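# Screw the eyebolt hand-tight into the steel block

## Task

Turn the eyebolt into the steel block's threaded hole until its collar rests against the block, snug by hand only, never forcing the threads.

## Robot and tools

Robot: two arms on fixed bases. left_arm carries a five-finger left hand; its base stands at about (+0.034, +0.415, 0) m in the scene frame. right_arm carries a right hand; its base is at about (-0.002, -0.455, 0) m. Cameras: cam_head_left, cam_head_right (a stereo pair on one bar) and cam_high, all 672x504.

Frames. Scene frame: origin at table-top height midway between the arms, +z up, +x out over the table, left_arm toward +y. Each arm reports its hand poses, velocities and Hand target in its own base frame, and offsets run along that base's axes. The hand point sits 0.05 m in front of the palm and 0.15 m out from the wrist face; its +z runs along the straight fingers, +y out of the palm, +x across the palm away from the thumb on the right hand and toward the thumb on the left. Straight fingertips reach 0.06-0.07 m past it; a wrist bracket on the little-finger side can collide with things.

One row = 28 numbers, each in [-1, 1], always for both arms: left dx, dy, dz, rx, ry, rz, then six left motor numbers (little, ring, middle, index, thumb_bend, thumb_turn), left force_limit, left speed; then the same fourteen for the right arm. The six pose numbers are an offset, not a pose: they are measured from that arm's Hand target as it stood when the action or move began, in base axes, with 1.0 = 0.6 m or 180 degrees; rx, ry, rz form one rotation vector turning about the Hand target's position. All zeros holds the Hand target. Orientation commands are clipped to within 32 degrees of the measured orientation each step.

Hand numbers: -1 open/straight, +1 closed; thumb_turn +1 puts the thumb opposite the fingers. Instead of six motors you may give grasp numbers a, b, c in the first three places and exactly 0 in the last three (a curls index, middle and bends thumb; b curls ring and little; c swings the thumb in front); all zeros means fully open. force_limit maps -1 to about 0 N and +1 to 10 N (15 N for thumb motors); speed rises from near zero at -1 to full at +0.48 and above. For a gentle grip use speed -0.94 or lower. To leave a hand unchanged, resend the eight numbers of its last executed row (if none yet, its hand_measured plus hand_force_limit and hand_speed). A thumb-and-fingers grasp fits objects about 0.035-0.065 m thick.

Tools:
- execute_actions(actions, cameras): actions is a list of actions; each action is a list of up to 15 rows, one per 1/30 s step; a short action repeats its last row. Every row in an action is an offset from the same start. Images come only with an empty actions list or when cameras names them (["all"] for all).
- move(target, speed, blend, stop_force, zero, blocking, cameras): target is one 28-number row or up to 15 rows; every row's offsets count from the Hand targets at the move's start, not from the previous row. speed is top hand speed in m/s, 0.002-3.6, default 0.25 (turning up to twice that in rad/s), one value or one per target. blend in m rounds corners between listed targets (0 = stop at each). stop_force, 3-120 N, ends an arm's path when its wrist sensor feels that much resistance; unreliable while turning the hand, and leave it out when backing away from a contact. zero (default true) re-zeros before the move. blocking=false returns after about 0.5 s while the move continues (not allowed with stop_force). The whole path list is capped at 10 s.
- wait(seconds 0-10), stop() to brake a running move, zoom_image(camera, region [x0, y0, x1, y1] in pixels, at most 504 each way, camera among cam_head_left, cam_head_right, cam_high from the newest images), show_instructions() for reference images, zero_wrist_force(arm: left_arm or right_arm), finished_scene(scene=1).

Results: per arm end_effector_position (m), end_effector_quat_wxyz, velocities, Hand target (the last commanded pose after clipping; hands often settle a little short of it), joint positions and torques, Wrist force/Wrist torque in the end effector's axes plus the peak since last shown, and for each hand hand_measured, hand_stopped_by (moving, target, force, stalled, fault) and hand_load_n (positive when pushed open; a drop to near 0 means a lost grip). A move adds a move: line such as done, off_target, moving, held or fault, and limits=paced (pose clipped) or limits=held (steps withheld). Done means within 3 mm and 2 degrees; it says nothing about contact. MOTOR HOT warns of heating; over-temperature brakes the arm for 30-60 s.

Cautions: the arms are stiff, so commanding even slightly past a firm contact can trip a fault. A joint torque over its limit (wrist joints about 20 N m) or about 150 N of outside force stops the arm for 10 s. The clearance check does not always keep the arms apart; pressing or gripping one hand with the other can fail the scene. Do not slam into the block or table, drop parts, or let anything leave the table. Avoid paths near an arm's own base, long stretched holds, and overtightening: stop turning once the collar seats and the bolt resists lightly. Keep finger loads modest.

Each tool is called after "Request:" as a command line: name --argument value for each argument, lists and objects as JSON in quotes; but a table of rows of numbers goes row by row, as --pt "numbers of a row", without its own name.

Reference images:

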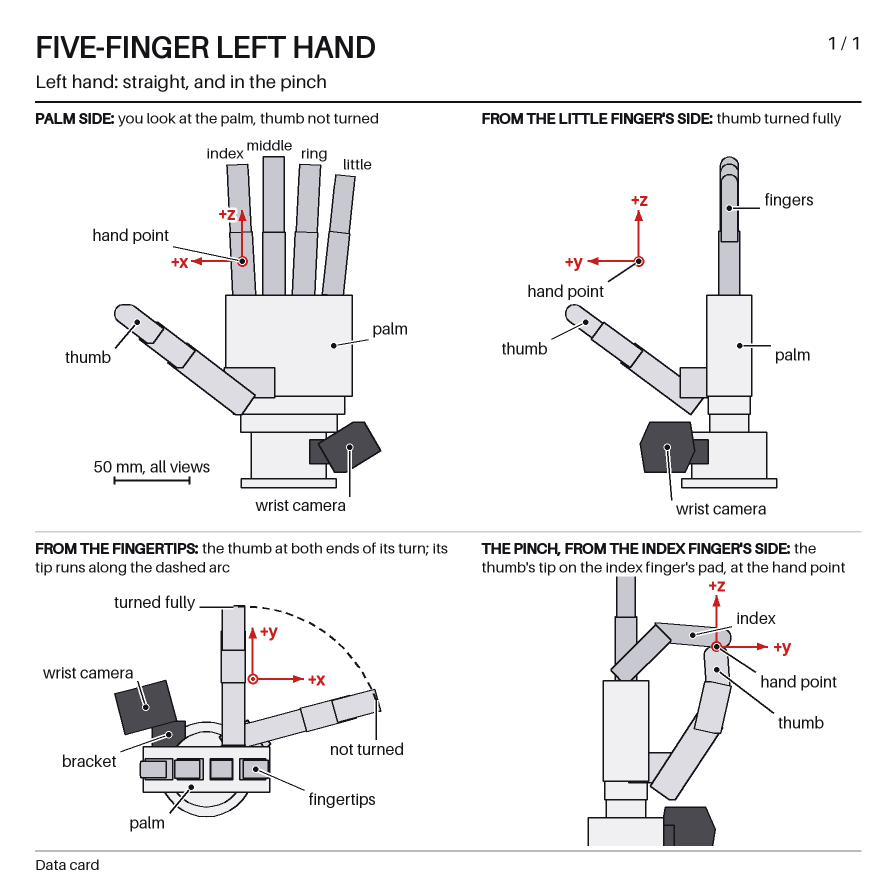

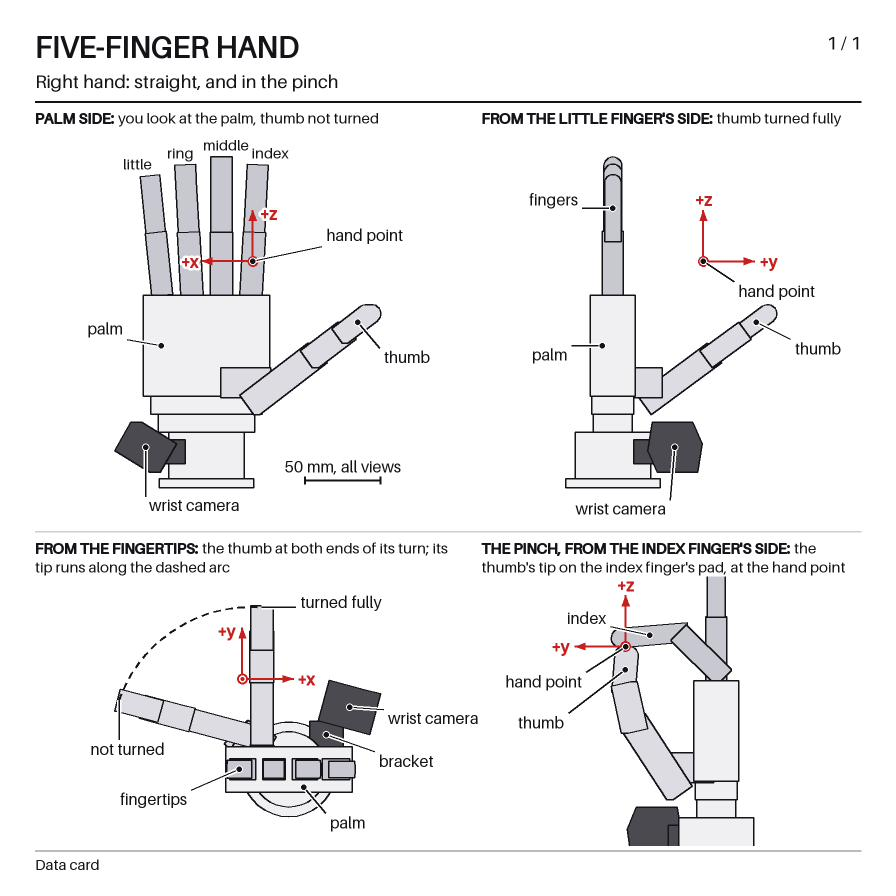

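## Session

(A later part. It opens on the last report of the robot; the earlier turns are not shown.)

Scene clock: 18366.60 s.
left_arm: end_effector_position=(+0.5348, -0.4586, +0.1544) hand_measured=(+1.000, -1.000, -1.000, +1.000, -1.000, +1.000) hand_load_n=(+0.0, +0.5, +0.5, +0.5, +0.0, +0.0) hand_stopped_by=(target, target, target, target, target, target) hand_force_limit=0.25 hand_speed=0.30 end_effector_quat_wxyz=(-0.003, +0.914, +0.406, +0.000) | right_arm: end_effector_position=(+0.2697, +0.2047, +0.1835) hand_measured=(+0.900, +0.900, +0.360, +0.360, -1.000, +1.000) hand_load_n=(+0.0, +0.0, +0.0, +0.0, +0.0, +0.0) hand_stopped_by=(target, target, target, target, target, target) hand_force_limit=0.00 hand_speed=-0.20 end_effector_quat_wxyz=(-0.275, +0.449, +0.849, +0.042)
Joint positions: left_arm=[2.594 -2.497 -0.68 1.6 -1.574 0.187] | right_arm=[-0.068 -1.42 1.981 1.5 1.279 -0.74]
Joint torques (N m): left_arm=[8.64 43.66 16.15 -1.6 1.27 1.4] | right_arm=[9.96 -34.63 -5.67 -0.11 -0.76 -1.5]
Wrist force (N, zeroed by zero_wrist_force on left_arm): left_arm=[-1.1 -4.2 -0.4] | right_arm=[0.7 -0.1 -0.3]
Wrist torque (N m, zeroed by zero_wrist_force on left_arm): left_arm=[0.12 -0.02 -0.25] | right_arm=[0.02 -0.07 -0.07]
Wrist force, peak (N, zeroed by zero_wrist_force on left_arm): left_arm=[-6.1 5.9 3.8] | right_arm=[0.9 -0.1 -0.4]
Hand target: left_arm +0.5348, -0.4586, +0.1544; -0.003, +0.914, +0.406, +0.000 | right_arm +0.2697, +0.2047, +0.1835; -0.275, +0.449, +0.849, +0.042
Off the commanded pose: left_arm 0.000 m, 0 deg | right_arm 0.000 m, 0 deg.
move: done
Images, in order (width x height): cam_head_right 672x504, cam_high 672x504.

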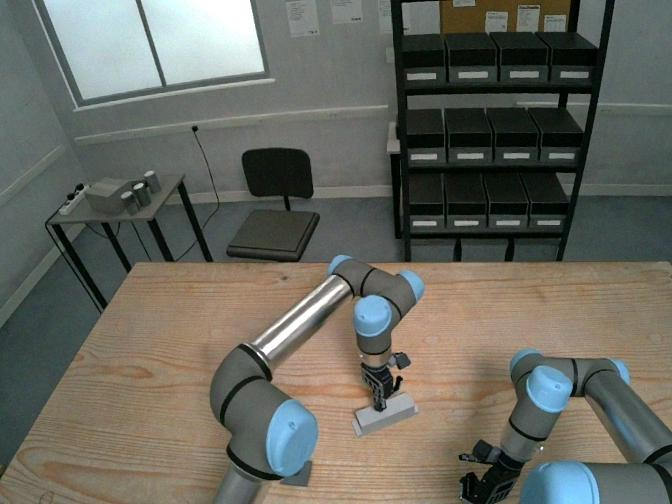

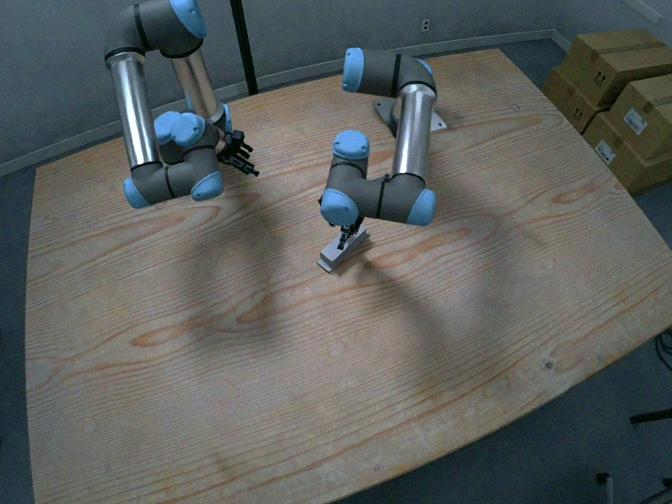

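Request:
move --pt "-0.0101 -0.02835 0 0 0 -0.08333 1 -1 -1 1 -1 1 0.25 0.3 0 0 0 0 0 0 0.9 0.9 0.36 0.36 -1 1 0 -0.2" --pt "-0.0272 -0.05313 0 0 0 -0.16667 1 -1 -1 1 -1 1 0.25 0.3 0 0 0 0 0 0 0.9 0.9 0.36 0.36 -1 1 0 -0.2" --pt "-0.05012 -0.07265 0 0 0 -0.25 1 -1 -1 1 -1 1 0.25 0.3 0 0 0 0 0 0 0.9 0.9 0.36 0.36 -1 1 0 -0.2" --pt "-0.07732 -0.08557 0 0 0 -0.33333 1 -1 -1 1 -1 1 0.25 0.3 0 0 0 0 0 0 0.9 0.9 0.36 0.36 -1 1 0 -0.2" --pt "-0.10693 -0.091 0 0 0 -0.41667 1 -1 -1 1 -1 1 0.25 0.3 0 0 0 0 0 0 0.9 0.9 0.36 0.36 -1 1 0 -0.2" --pt "-0.13695 -0.08858 0 0 0 -0.5 1 -1 -1 1 -1 1 0.25 0.3 0 0 0 0 0 0 0.9 0.9 0.36 0.36 -1 1 0 -0.2" --pt "-0.1653 -0.07848 0 0 0 -0.58333 1 -1 -1 1 -1 1 0.25 0.3 0 0 0 0 0 0 0.9 0.9 0.36 0.36 -1 1 0 -0.2" --pt "-0.19008 -0.06138 0 0 0 -0.66667 1 -1 -1 1 -1 1 0.25 0.3 0 0 0 0 0 0 0.9 0.9 0.36 0.36 -1 1 0 -0.2" --pt "-0.2096 -0.03847 0 0 0 -0.75 1 -1 -1 1 -1 1 0.25 0.3 0 0 0 0 0 0 0.9 0.9 0.36 0.36 -1 1 0 -0.2" --pt "-0.22252 -0.01127 0 0 0 -0.83333 1 -1 -1 1 -1 1 0.25 0.3 0 0 0 0 0 0 0.9 0.9 0.36 0.36 -1 1 0 -0.2" --speed 0.15 --blend '[0.003,0.003,0.003,0.003,0.003,0.003,0.003,0.003,0.003,0]'

Request:
move --pt "-0.00543 0.02962 0 0 0 -0.08333 1 -1 -1 1 -1 1 0.25 0.3 0 0 0 0 0 0 0.9 0.9 0.36 0.36 -1 1 0 -0.2" --pt "-0.00302 0.05963 0 0 0 -0.16667 1 -1 -1 1 -1 1 0.25 0.3 0 0 0 0 0 0 0.9 0.9 0.36 0.36 -1 1 0 -0.2" --pt "0.00708 0.08798 0 0 0 -0.25 1 -1 -1 1 -1 1 0.25 0.3 0 0 0 0 0 0 0.9 0.9 0.36 0.36 -1 1 0 -0.2" --pt "0.02418 0.11277 0 0 0 -0.33333 1 -1 -1 1 -1 1 0.25 0.3 0 0 0 0 0 0 0.9 0.9 0.36 0.36 -1 1 0 -0.2" --pt "0.0471 0.13228 0 0 0 -0.41667 1 -1 -1 1 -1 1 0.25 0.3 0 0 0 0 0 0 0.9 0.9 0.36 0.36 -1 1 0 -0.2" --pt "0.0743 0.1452 0 0 0 -0.5 1 -1 -1 1 -1 1 0.25 0.3 0 0 0 0 0 0 0.9 0.9 0.36 0.36 -1 1 0 -0.2" --pt "0.10392 0.15063 0 0 0 -0.58333 1 -1 -1 1 -1 1 0.25 0.3 0 0 0 0 0 0 0.9 0.9 0.36 0.36 -1 1 0 -0.2" --pt "0.13393 0.14822 0 0 0 -0.66667 1 -1 -1 1 -1 1 0.25 0.3 0 0 0 0 0 0 0.9 0.9 0.36 0.36 -1 1 0 -0.2" --pt "0.16228 0.13812 0 0 0 -0.75 1 -1 -1 1 -1 1 0.25 0.3 0 0 0 0 0 0 0.9 0.9 0.36 0.36 -1 1 0 -0.2" --pt "0.18707 0.12102 0 0 0 -0.83333 1 -1 -1 1 -1 1 0.25 0.3 0 0 0 0 0 0 0.9 0.9 0.36 0.36 -1 1 0 -0.2" --speed 0.15 --blend '[0.003,0.003,0.003,0.003,0.003,0.003,0.003,0.003,0.003,0]'

Request:
move --pt "0 0 0.16 0 0 0 1 -1 -1 1 -1 1 0.25 0.3 0 0 0 0 0 0 0.9 0.9 0.36 0.36 -1 1 0 -0.2" --speed 0.1 --cameras '["cam_high","cam_head_right"]'

Request:
zoom_image --camera "cam_high" --region '[332, 217, 362, 247]'

Request:
zoom_image --camera "cam_head_right" --region '[365, 388, 395, 418]'

Scene clock: 18430.47 s.
left_arm: end_effector_position=(+0.4013, -0.4654, +0.1544) hand_measured=(+1.000, -1.000, -1.000, +1.000, -1.000, +1.000) hand_load_n=(+0.0, +0.0, +0.0, +0.0, +0.0, +0.0) hand_stopped_by=(target, target, target, target, target, target) hand_force_limit=0.25 hand_speed=0.30 end_effector_quat_wxyz=(+0.001, -0.629, +0.777, -0.003) | right_arm: end_effector_position=(+0.2697, +0.2047, +0.1835) hand_measured=(+0.900, +0.900, +0.360, +0.360, -1.000, +1.000) hand_load_n=(+0.0, +0.0, +0.0, +0.0, -0.5, +0.5) hand_stopped_by=(target, target, target, target, target, target) hand_force_limit=0.00 hand_speed=-0.20 end_effector_quat_wxyz=(-0.275, +0.449, +0.849, +0.042)
Joint positions: left_arm=[2.584 -2.494 -0.681 1.611 -1.571 2.795] | right_arm=[-0.068 -1.42 1.981 1.5 1.279 -0.74]
Joint torques (N m): left_arm=[-10.05 56.67 18.65 -0.75 0.67 1.41] | right_arm=[9.92 -33.87 -6.77 -0.12 -0.69 -1.32]
Wrist force (N, zeroed by zero_wrist_force on left_arm): left_arm=[-1.0 -0.1 0.3] | right_arm=[0.6 0.0 -0.3]
Wrist torque (N m, zeroed by zero_wrist_force on left_arm): left_arm=[0.12 0.08 -0.34] | right_arm=[0.04 -0.05 -0.08]
Wrist force, peak (N, zeroed by zero_wrist_force on left_arm): left_arm=[-5.2 -7.0 1.0] | right_arm=[0.8 -0.3 -0.5]
Hand target: left_arm +0.4013, -0.4654, +0.1544; +0.001, -0.629, +0.778, -0.003 | right_arm +0.2697, +0.2047, +0.1835; -0.275, +0.449, +0.849, +0.042
Off the commanded pose: left_arm 0.000 m, 0 deg | right_arm 0.000 m, 0 deg.
move: done

Scene clock: 18439.67 s.
left_arm: end_effector_position=(+0.5136, -0.3928, +0.1544) hand_measured=(+1.000, -1.000, -1.000, +1.000, -1.000, +1.000) hand_load_n=(+0.5, -5.0, -1.0, +0.0, +0.0, +0.0) hand_stopped_by=(target, target, target, target, target, target) hand_force_limit=0.25 hand_speed=0.30 end_effector_quat_wxyz=(-0.003, +0.588, +0.809, -0.002) | right_arm: end_effector_position=(+0.2697, +0.2047, +0.1835) hand_measured=(+0.900, +0.900, +0.360, +0.360, -1.000, +1.000) hand_load_n=(+0.5, +0.0, +0.0, +0.0, +0.0, +0.0) hand_stopped_by=(target, target, target, target, target, target) hand_force_limit=0.00 hand_speed=-0.20 end_effector_quat_wxyz=(-0.275, +0.449, +0.849, +0.042)
Joint positions: left_arm=[2.595 -2.484 -0.704 1.611 -1.568 5.423] | right_arm=[-0.068 -1.42 1.981 1.5 1.279 -0.74]
Joint torques (N m): left_arm=[6.11 44.01 19.56 -7.66 1.14 1.54] | right_arm=[9.92 -34.27 -6.59 -0.12 -0.59 -1.47]
Wrist force (N, zeroed by zero_wrist_force on left_arm): left_arm=[-4.7 5.8 3.7] | right_arm=[0.7 -0.1 -0.2]
Wrist torque (N m, zeroed by zero_wrist_force on left_arm): left_arm=[-0.15 -0.06 -0.84] | right_arm=[0.01 -0.08 -0.07]
Wrist force, peak (N, zeroed by zero_wrist_force on left_arm): left_arm=[-8.5 -7.1 -3.3] | right_arm=[0.9 -0.3 -0.2]
Hand target: left_arm +0.5136, -0.3928, +0.1544; -0.003, +0.588, +0.809, -0.002 | right_arm +0.2697, +0.2047, +0.1835; -0.275, +0.449, +0.849, +0.042
Off the commanded pose: left_arm 0.000 m, 0 deg | right_arm 0.000 m, 0 deg.
move: done

Scene clock: 18441.10 s.
left_arm: end_effector_position=(+0.5136, -0.3928, +0.2502) hand_measured=(+1.000, -1.000, -1.000, +1.000, -1.000, +1.000) hand_load_n=(+0.0, +0.0, +0.0, +0.0, +0.0, +0.0) hand_stopped_by=(target, target, target, target, target, target) hand_force_limit=0.25 hand_speed=0.30 end_effector_quat_wxyz=(-0.003, +0.588, +0.809, -0.002) | right_arm: end_effector_position=(+0.2697, +0.2047, +0.1835) hand_measured=(+0.900, +0.900, +0.360, +0.360, -1.000, +1.000) hand_load_n=(+0.0, +0.0, +0.0, +0.0, -0.5, +0.5) hand_stopped_by=(target, target, target, target, target, target) hand_force_limit=0.00 hand_speed=-0.20 end_effector_quat_wxyz=(-0.275, +0.449, +0.849, +0.042)
Joint positions: left_arm=[2.595 -2.526 -0.378 1.328 -1.568 5.423] | right_arm=[-0.068 -1.42 1.981 1.5 1.279 -0.74]
Joint torques (N m): left_arm=[-5.04 66.89 16.36 -0.68 -1.29 -0.96] | right_arm=[9.93 -34.71 -6.15 -0.09 -0.71 -1.42]
Wrist force (N, zeroed by zero_wrist_force on left_arm): left_arm=[-0.1 -1.2 -0.4] | right_arm=[0.6 -0.1 -0.5]
Wrist torque (N m, zeroed by zero_wrist_force on left_arm): left_arm=[0.03 0.05 -0.23] | right_arm=[0.03 -0.05 -0.08]
Wrist force, peak (N, zeroed by zero_wrist_force on left_arm): left_arm=[-5.2 5.5 5.2] | right_arm=[0.9 -0.1 -0.5]
Hand target: left_arm +0.5136, -0.3928, +0.2504; -0.003, +0.588, +0.809, -0.002 | right_arm +0.2697, +0.2047, +0.1835; -0.275, +0.449, +0.849, +0.042
Off the commanded pose: left_arm 0.000 m, 0 deg | right_arm 0.000 m, 0 deg.
move: done
Images, in order (width x height): cam_head_right 672x504, cam_high 672x504.

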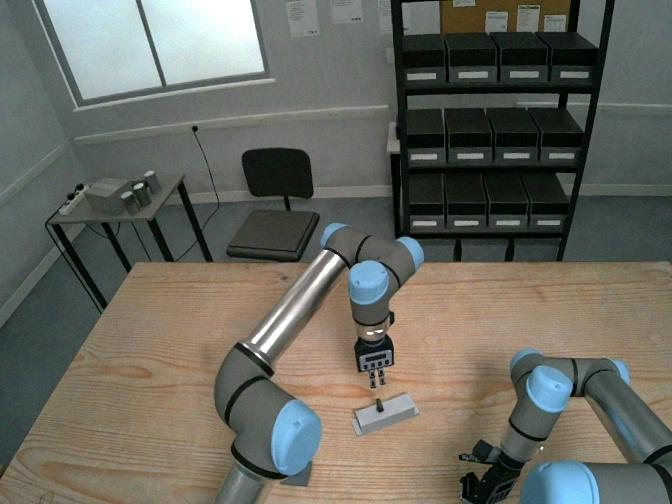

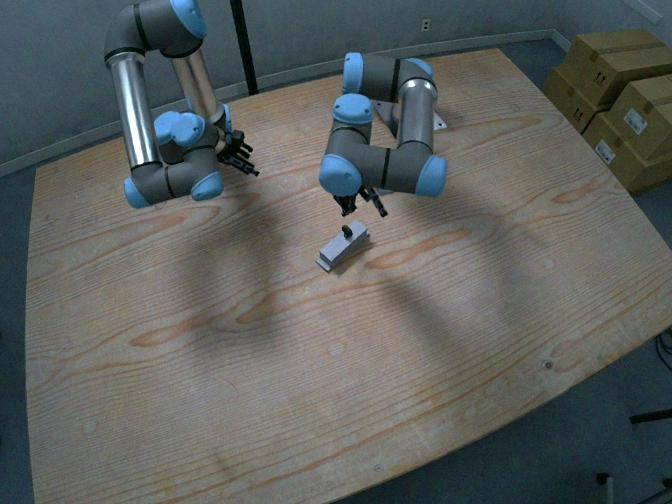

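Scaled by 16.800 from the camera's 672x504 image, which has a finer 960x720 frame.

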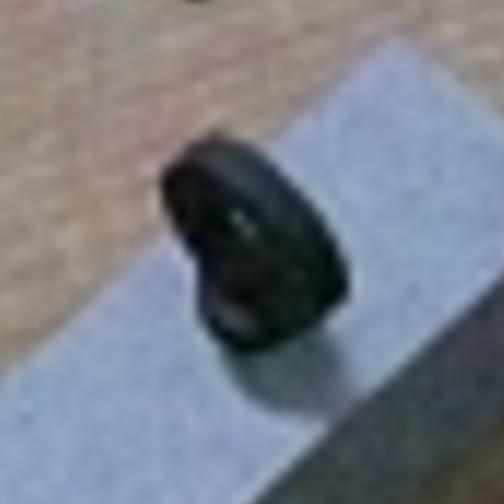

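Scaled by 16.800 from the camera's 672x504 image, which has a finer 960x720 frame.

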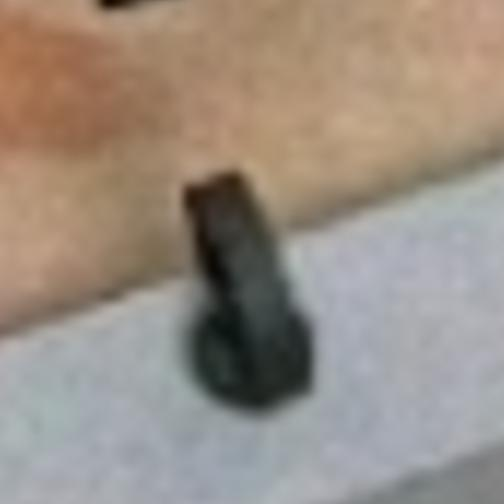

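Request:
zoom_image --camera "cam_high" --region '[321, 200, 371, 250]'

Request:
zoom_image --camera "cam_head_right" --region '[350, 380, 420, 450]'

Request:
zoom_image --camera "cam_head_right" --region '[372, 396, 388, 412]'

Scaled by 10.080 from the camera's 672x504 image, which has a finer 960x720 frame.

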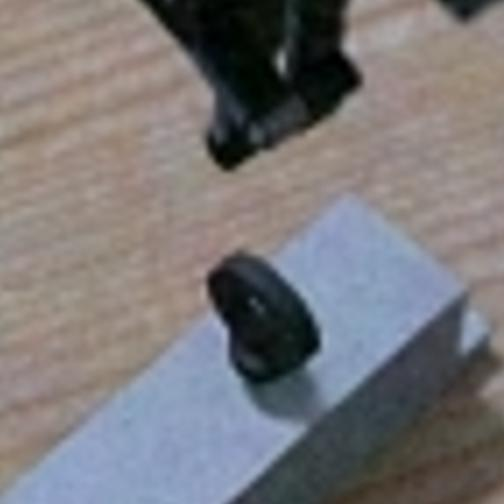

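Scaled by 7.200 from the camera's 672x504 image, which has a finer 960x720 frame.

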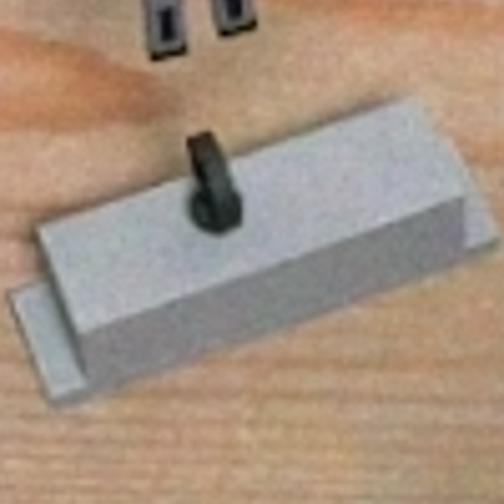

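Scaled by 31.500 from the camera's 672x504 image, which has a finer 960x720 frame.

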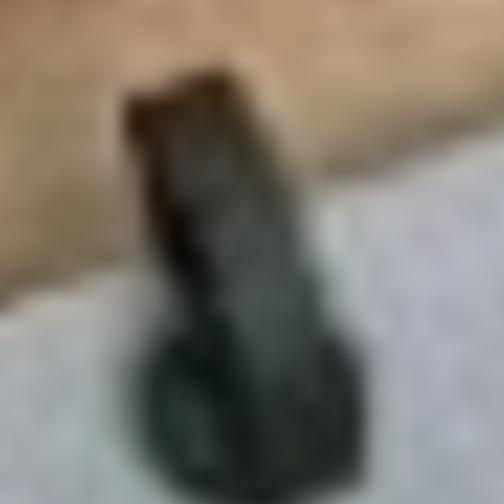

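Request:
move --pt "0.0325 -0.0676 0 0 0 0 1 -1 -1 1 -1 1 0.25 0.3 0 0 0 0 0 0 0.9 0.9 0.36 0.36 -1 1 0 -0.2" --pt "0.0325 -0.0676 -0.17 0 0 0 1 -1 -1 1 -1 1 0.25 0.3 0 0 0 0 0 0 0.9 0.9 0.36 0.36 -1 1 0 -0.2" --speed 0.08

Request:
move --target '[0,0,-0.04,0,0,0,1,-1,-1,1,-1,1,0.25,0.3,0,0,0,0,0,0,0.9,0.9,0.36,0.36,-1,1,0,-0.2]' --speed 0.005 --stop_force 3

Request:
wait --seconds 0.1 --cameras '["cam_high","cam_head_right"]'

Request:
zoom_image --camera "cam_high" --region '[321, 200, 371, 250]'

Scene clock: 18510.00 s.
left_arm: end_effector_position=(+0.5331, -0.4334, +0.1481) hand_measured=(+1.000, -1.000, -1.000, +1.000, -1.000, +1.000) hand_load_n=(+0.0, +0.0, +0.0, +0.0, +0.0, +0.5) hand_stopped_by=(target, target, target, target, target, target) hand_force_limit=0.25 hand_speed=0.30 end_effector_quat_wxyz=(-0.003, +0.588, +0.809, -0.002) end_effector_velocity=(-0.001, +0.000, +0.004) end_effector_angular_velocity=(-0.001, -0.002, -0.002) | right_arm: end_effector_position=(+0.2697, +0.2047, +0.1835) hand_measured=(+0.900, +0.900, +0.360, +0.360, -1.000, +1.000) hand_load_n=(+0.0, +0.0, +0.0, +0.0, +0.0, +0.0) hand_stopped_by=(target, target, target, target, target, target) hand_force_limit=0.00 hand_speed=-0.20 end_effector_quat_wxyz=(-0.275, +0.449, +0.849, +0.042)
Joint positions: left_arm=[2.558 -2.689 -0.326 1.438 -1.568 5.387] | right_arm=[-0.068 -1.42 1.981 1.5 1.279 -0.74]
Joint velocities: left_arm=[-0.001 0.003 0.004 -0.005 0 0.002] | right_arm=[within noise]
Joint torques (N m): left_arm=[-7.41 67.83 32.75 -5.17 -0.1 1.24] | right_arm=[10.05 -34.37 -6.02 0 -0.61 -1.42]
Wrist force (N, zeroed by zero_wrist_force on left_arm): left_arm=[0.0 -0.9 -0.8] | right_arm=[0.7 0.0 -0.3]
Wrist torque (N m, zeroed by zero_wrist_force on left_arm): left_arm=[0.08 0.04 -0.09] | right_arm=[0.03 -0.07 -0.07]
Wrist force, peak (N, zeroed by zero_wrist_force on left_arm): left_arm=[0.6 -1.8 -1.2] | right_arm=[0.8 -0.1 -0.4]
Hand target: left_arm +0.5331, -0.4334, +0.1484; -0.003, +0.588, +0.809, -0.002 | right_arm +0.2697, +0.2047, +0.1835; -0.275, +0.449, +0.849, +0.042
Off the commanded pose: left_arm 0.000 m, 0 deg | right_arm 0.000 m, 0 deg.
elbow stopped short (left arm): the move would have taken joint 3 (elbow) straighter than the controller allows.
move: done

Scene clock: 18514.70 s.
left_arm: end_effector_position=(+0.5331, -0.4334, +0.1297) hand_measured=(+1.000, -1.000, -1.000, +1.000, -1.000, +1.000) hand_load_n=(+0.0, +0.0, +0.0, +0.0, +0.0, +0.0) hand_stopped_by=(target, target, target, target, target, target) hand_force_limit=0.25 hand_speed=0.30 end_effector_quat_wxyz=(-0.003, +0.588, +0.809, -0.002) | right_arm: end_effector_position=(+0.2697, +0.2047, +0.1835) hand_measured=(+0.900, +0.900, +0.360, +0.360, -1.000, +1.000) hand_load_n=(+0.0, +0.0, +0.0, +0.0, +0.0, +0.0) hand_stopped_by=(target, target, target, target, target, target) hand_force_limit=0.00 hand_speed=-0.20 end_effector_quat_wxyz=(-0.275, +0.449, +0.849, +0.042)
Joint positions: left_arm=[2.558 -2.677 -0.397 1.498 -1.568 5.387] | right_arm=[-0.068 -1.42 1.981 1.5 1.279 -0.74]
Joint torques (N m): left_arm=[7.87 38.16 32.27 -5.06 1.13 1.4] | right_arm=[10.52 -34.17 -5.7 -0.21 -0.51 -1.49]
Wrist force (N, zeroed by zero_wrist_force on left_arm): left_arm=[-0.4 -1.0 -1.6] | right_arm=[0.5 -0.3 -0.2]
Wrist torque (N m, zeroed by zero_wrist_force on left_arm): left_arm=[0.13 0.06 -0.10] | right_arm=[-0.01 -0.03 -0.09]
Wrist force, peak (N, zeroed by zero_wrist_force on left_arm): left_arm=[-0.3 -0.6 -5.7] | right_arm=[0.7 0.1 -0.4]
Hand target: left_arm +0.5331, -0.4334, +0.1296; -0.003, +0.588, +0.809, -0.002 (not the last commanded pose) | right_arm +0.2697, +0.2047, +0.1835; -0.275, +0.449, +0.849, +0.042
Off the commanded pose: left_arm 0.005 m, 0 deg | right_arm 0.000 m, 0 deg.
move: contact (left_arm)

Scene clock: 18514.80 s.
left_arm: end_effector_position=(+0.5331, -0.4334, +0.1297) hand_measured=(+1.000, -1.000, -1.000, +1.000, -1.000, +1.000) hand_load_n=(+0.0, +0.0, +0.0, +0.0, +0.0, +0.0) hand_stopped_by=(target, target, target, target, target, target) hand_force_limit=0.25 hand_speed=0.30 end_effector_quat_wxyz=(-0.003, +0.588, +0.809, -0.002) | right_arm: end_effector_position=(+0.2697, +0.2047, +0.1835) hand_measured=(+0.900, +0.900, +0.360, +0.360, -1.000, +1.000) hand_load_n=(+0.0, +0.0, +0.0, +0.0, +0.0, +0.0) hand_stopped_by=(target, target, target, target, target, target) hand_force_limit=0.00 hand_speed=-0.20 end_effector_quat_wxyz=(-0.275, +0.449, +0.849, +0.042)
Joint positions: left_arm=[2.558 -2.677 -0.397 1.498 -1.568 5.387] | right_arm=[-0.068 -1.42 1.981 1.5 1.279 -0.74]
Joint torques (N m): left_arm=[7.79 36.95 31.57 -5.22 1.31 1.14] | right_arm=[10.18 -34.06 -5.92 -0.05 -0.57 -1.49]
Wrist force (N, zeroed by zero_wrist_force on left_arm): left_arm=[-0.1 -0.7 -1.7] | right_arm=[0.6 -0.4 -0.3]
Wrist torque (N m, zeroed by zero_wrist_force on left_arm): left_arm=[0.18 0.02 -0.09] | right_arm=[-0.01 -0.05 -0.09]
Wrist force, peak (N, zeroed by zero_wrist_force on left_arm): left_arm=[-0.1 -0.7 -1.7] | right_arm=[0.6 -0.4 -0.3]
Hand target: left_arm +0.5331, -0.4334, +0.1296; -0.003, +0.588, +0.809, -0.002 (not the last commanded pose) | right_arm +0.2697, +0.2047, +0.1835; -0.275, +0.449, +0.849, +0.042
Off the commanded pose: left_arm 0.005 m, 0 deg | right_arm 0.000 m, 0 deg.
wait: 0.10 s; no rest
Images, in order (width x height): cam_head_right 672x504, cam_high 672x504.

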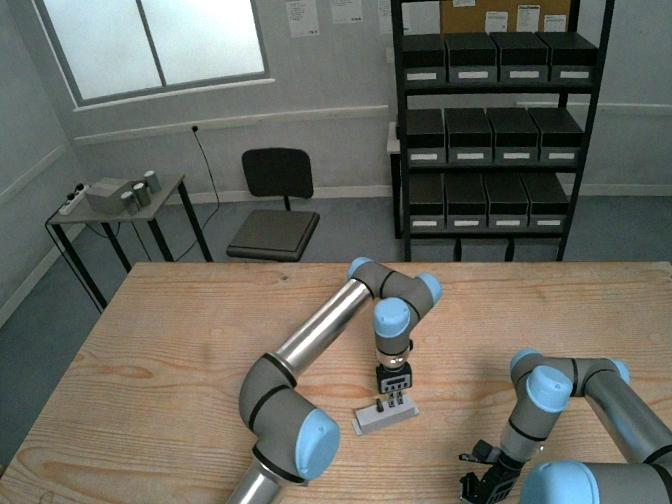

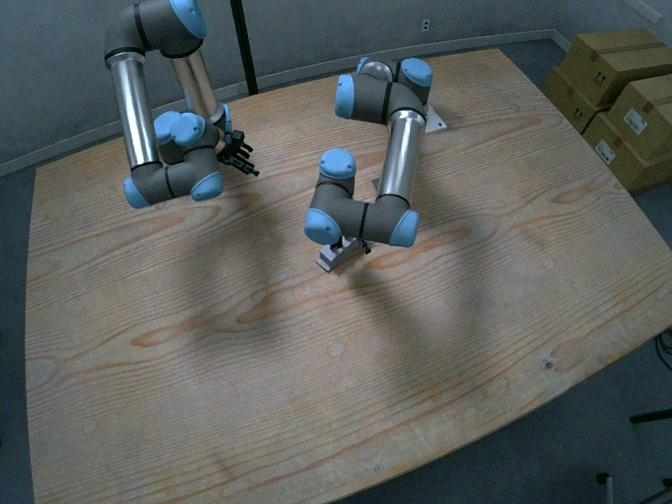

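Scaled by 10.080 from the camera's 672x504 image, which has a finer 960x720 frame.

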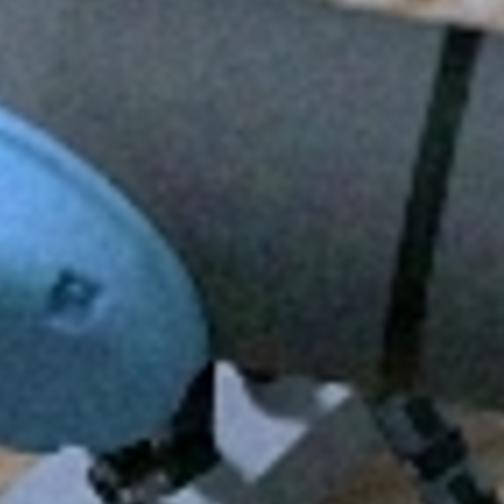

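Request:
move --pt "0 0 0.1167 0 0 0 1 -1 -1 1 -1 1 0.25 0.3 0 0 0 0 0 0 0.9 0.9 0.36 0.36 -1 1 0 -0.2" --pt "-0.0288 0.0471 0.1167 0 0 0 1 -1 -1 1 -1 1 0.25 0.3 0 0 0 0 0 0 0.9 0.9 0.36 0.36 -1 1 0 -0.2" --pt "-0.0288 0.0471 0.095 0 0 0 1 -1 -1 1 -1 1 0.25 0.3 0 0 0 0 0 0 0.9 0.9 0.36 0.36 -1 1 0 -0.2" --speed 0.08 --cameras '["cam_high","cam_head_right"]'

Request:
zoom_image --camera "cam_high" --region '[332, 212, 367, 247]'

Request:
zoom_image --camera "cam_head_right" --region '[362, 385, 397, 420]'

Scene clock: 18533.83 s.
left_arm: end_effector_position=(+0.5158, -0.4051, +0.1867) hand_measured=(+1.000, -1.000, -1.000, +1.000, -1.000, +1.000) hand_load_n=(+0.0, +0.0, +0.0, +0.0, +0.0, +0.0) hand_stopped_by=(target, target, target, target, target, target) hand_force_limit=0.25 hand_speed=0.30 end_effector_quat_wxyz=(-0.003, +0.588, +0.809, -0.002) | right_arm: end_effector_position=(+0.2697, +0.2047, +0.1835) hand_measured=(+0.900, +0.900, +0.360, +0.360, -1.000, +1.000) hand_load_n=(+0.0, +0.0, +0.0, +0.0, +0.0, +0.0) hand_stopped_by=(target, target, target, target, target, target) hand_force_limit=0.00 hand_speed=-0.20 end_effector_quat_wxyz=(-0.275, +0.449, +0.849, +0.042)
Joint positions: left_arm=[2.58 -2.527 -0.54 1.491 -1.568 5.409] | right_arm=[-0.068 -1.42 1.981 1.5 1.279 -0.74]
Joint torques (N m): left_arm=[-8.57 56.25 22.64 -3.42 -0.83 1.48] | right_arm=[10.27 -34.48 -6.25 -0.11 -0.61 -1.4]
Wrist force (N, zeroed by zero_wrist_force on left_arm): left_arm=[-0.1 -1.0 -0.3] | right_arm=[0.7 -0.3 -0.3]
Wrist torque (N m, zeroed by zero_wrist_force on left_arm): left_arm=[0.04 0.04 -0.20] | right_arm=[0.00 -0.06 -0.08]
Wrist force, peak (N, zeroed by zero_wrist_force on left_arm): left_arm=[-0.4 -0.8 -2.9] | right_arm=[0.8 -0.2 -0.5]
Hand target: left_arm +0.5158, -0.4051, +0.1866; -0.003, +0.588, +0.809, -0.002 | right_arm +0.2697, +0.2047, +0.1835; -0.275, +0.449, +0.849, +0.042
Off the commanded pose: left_arm 0.000 m, 0 deg | right_arm 0.000 m, 0 deg.
elbow stopped short (left arm): the move would have taken joint 3 (elbow) straighter than the controller allows.
move: done
Images, in order (width x height): cam_head_right 672x504, cam_high 672x504.

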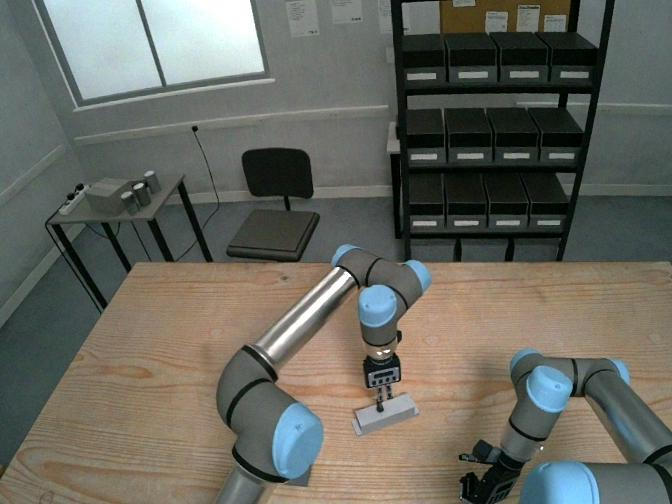

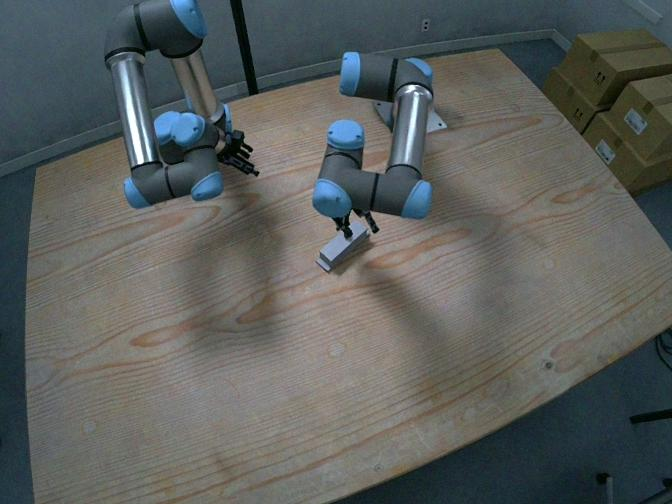

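Scaled by 14.400 from the camera's 672x504 image, which has a finer 960x720 frame.

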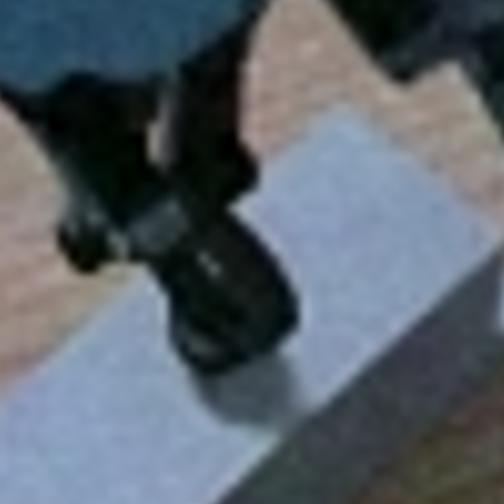

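Scaled by 14.400 from the camera's 672x504 image, which has a finer 960x720 frame.

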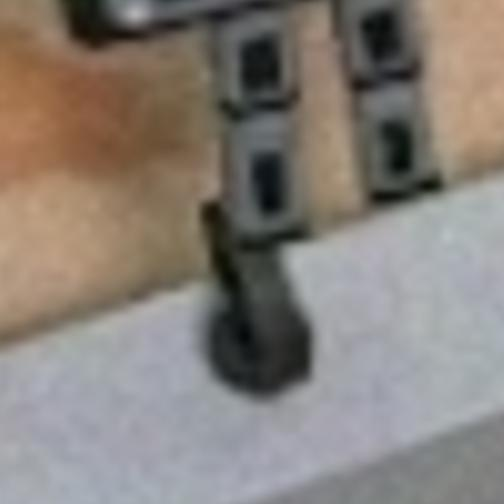

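Request:
move --target '[0,0.0025,-0.006,0,0,0,1,-1,-1,1,-1,1,0.25,0.3,0,0,0,0,0,0,0.9,0.9,0.36,0.36,-1,1,0,-0.2]' --speed 0.02 --stop_force 3

Request:
move --target '[0,0,-0.035,0,0,0,1,-1,-1,1,-1,1,0.25,0.3,0,0,0,0,0,0,0.9,0.9,0.36,0.36,-1,1,0,-0.2]' --speed 0.004 --stop_force 3 --cameras '["cam_high","cam_head_right"]'

Request:
zoom_image --camera "cam_high" --region '[332, 212, 367, 247]'

Request:
zoom_image --camera "cam_head_right" --region '[362, 385, 397, 420]'

Scene clock: 18554.30 s.
left_arm: end_effector_position=(+0.5158, -0.4036, +0.1831) hand_measured=(+1.000, -1.000, -1.000, +1.000, -1.000, +1.000) hand_load_n=(+0.0, +0.0, +0.0, +0.0, +0.0, +0.0) hand_stopped_by=(target, target, target, target, target, target) hand_force_limit=0.25 hand_speed=0.30 end_effector_quat_wxyz=(-0.003, +0.588, +0.809, -0.002) | right_arm: end_effector_position=(+0.2697, +0.2047, +0.1835) hand_measured=(+0.900, +0.900, +0.360, +0.360, -1.000, +1.000) hand_load_n=(+0.0, +0.0, +0.0, +0.0, +0.0, +0.5) hand_stopped_by=(target, target, target, target, target, target) hand_force_limit=0.00 hand_speed=-0.20 end_effector_quat_wxyz=(-0.275, +0.449, +0.849, +0.042)
Joint positions: left_arm=[2.582 -2.521 -0.56 1.505 -1.568 5.411] | right_arm=[-0.068 -1.42 1.981 1.5 1.279 -0.74]
Joint torques (N m): left_arm=[4.64 41.09 33.81 -5.12 -0.19 -0.34] | right_arm=[9.24 -34.47 -6.35 -0.2 -0.64 -1.34]
Wrist force (N, zeroed by zero_wrist_force on left_arm): left_arm=[0.0 -1.1 -0.3] | right_arm=[0.7 -0.2 -0.3]
Wrist torque (N m, zeroed by zero_wrist_force on left_arm): left_arm=[0.03 0.03 -0.20] | right_arm=[0.01 -0.07 -0.07]
Wrist force, peak (N, zeroed by zero_wrist_force on left_arm): left_arm=[0.2 -1.3 0.0] | right_arm=[0.9 -0.1 -0.3]
Hand target: left_arm +0.5158, -0.4036, +0.1830; -0.003, +0.588, +0.809, -0.002 | right_arm +0.2697, +0.2047, +0.1835; -0.275, +0.449, +0.849, +0.042
Off the commanded pose: left_arm 0.000 m, 0 deg | right_arm 0.000 m, 0 deg.
move: done

Scene clock: 18556.50 s.
left_arm: end_effector_position=(+0.5158, -0.4036, +0.1782) hand_measured=(+1.000, -1.000, -1.000, +1.000, -1.000, +1.000) hand_load_n=(+0.0, +0.0, +0.0, +0.0, +0.0, +0.0) hand_stopped_by=(target, target, target, target, target, target) hand_force_limit=0.25 hand_speed=0.30 end_effector_quat_wxyz=(-0.003, +0.588, +0.809, -0.002) | right_arm: end_effector_position=(+0.2697, +0.2047, +0.1835) hand_measured=(+0.900, +0.900, +0.360, +0.360, -1.000, +1.000) hand_load_n=(+0.0, +0.0, +0.5, +0.0, +0.0, +0.0) hand_stopped_by=(target, target, target, target, target, target) hand_force_limit=0.00 hand_speed=-0.20 end_effector_quat_wxyz=(-0.275, +0.449, +0.849, +0.042)
Joint positions: left_arm=[2.582 -2.52 -0.575 1.519 -1.568 5.411] | right_arm=[-0.068 -1.42 1.981 1.5 1.279 -0.74]
Joint torques (N m): left_arm=[-0.73 45.99 31.81 -4.72 -0.94 -0.9] | right_arm=[9.86 -34.42 -5.52 -0.16 -0.59 -1.34]
Wrist force (N, zeroed by zero_wrist_force on left_arm): left_arm=[0.0 -1.2 -2.9] | right_arm=[0.4 -0.2 -0.3]
Wrist torque (N m, zeroed by zero_wrist_force on left_arm): left_arm=[0.23 -0.02 -0.20] | right_arm=[0.01 -0.02 -0.09]
Wrist force, peak (N, zeroed by zero_wrist_force on left_arm): left_arm=[-0.1 -1.3 -5.3] | right_arm=[0.9 -0.1 -0.3]
Hand target: left_arm +0.5158, -0.4036, +0.1782; -0.003, +0.588, +0.809, -0.002 (not the last commanded pose) | right_arm +0.2697, +0.2047, +0.1835; -0.275, +0.449, +0.849, +0.042
Off the commanded pose: left_arm 0.016 m, 0 deg | right_arm 0.000 m, 0 deg.
move: contact (left_arm)
Images, in order (width x height): cam_head_right 672x504, cam_high 672x504.

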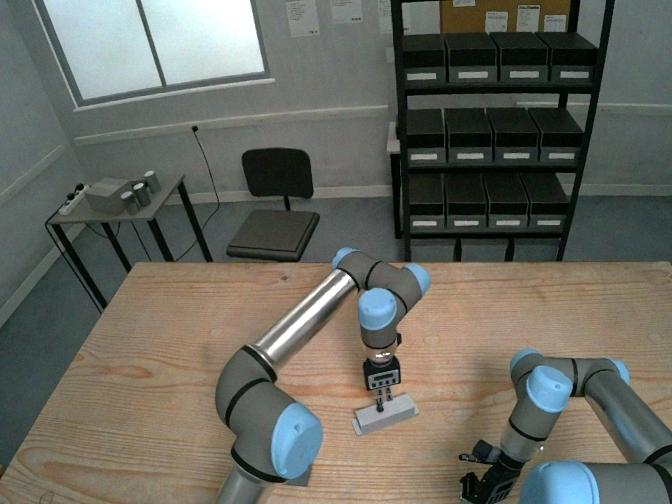

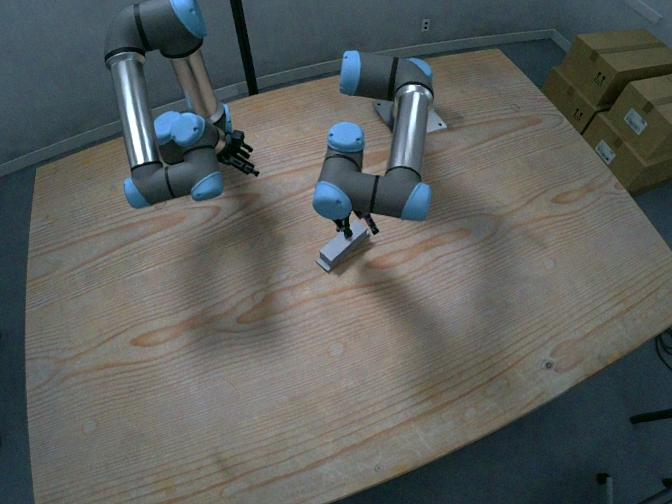

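Scaled by 14.400 from the camera's 672x504 image, which has a finer 960x720 frame.

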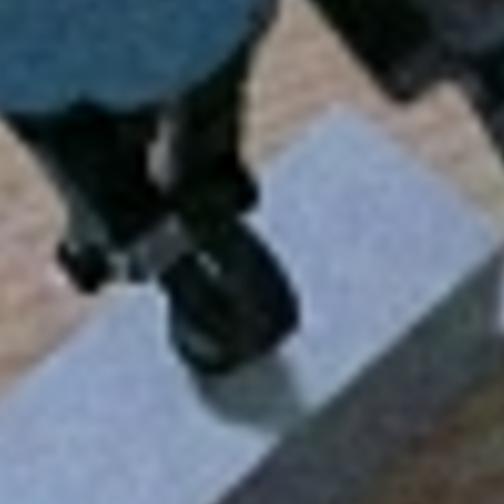

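Scaled by 14.400 from the camera's 672x504 image, which has a finer 960x720 frame.

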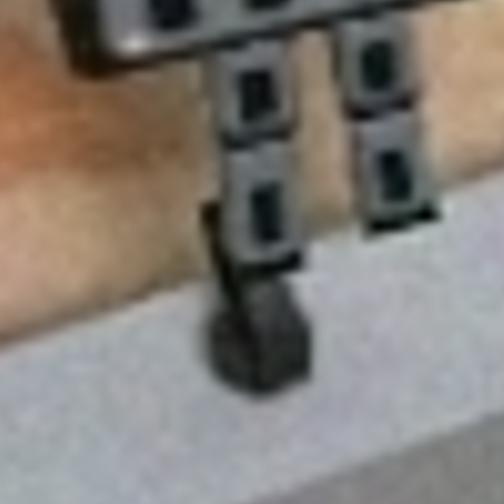

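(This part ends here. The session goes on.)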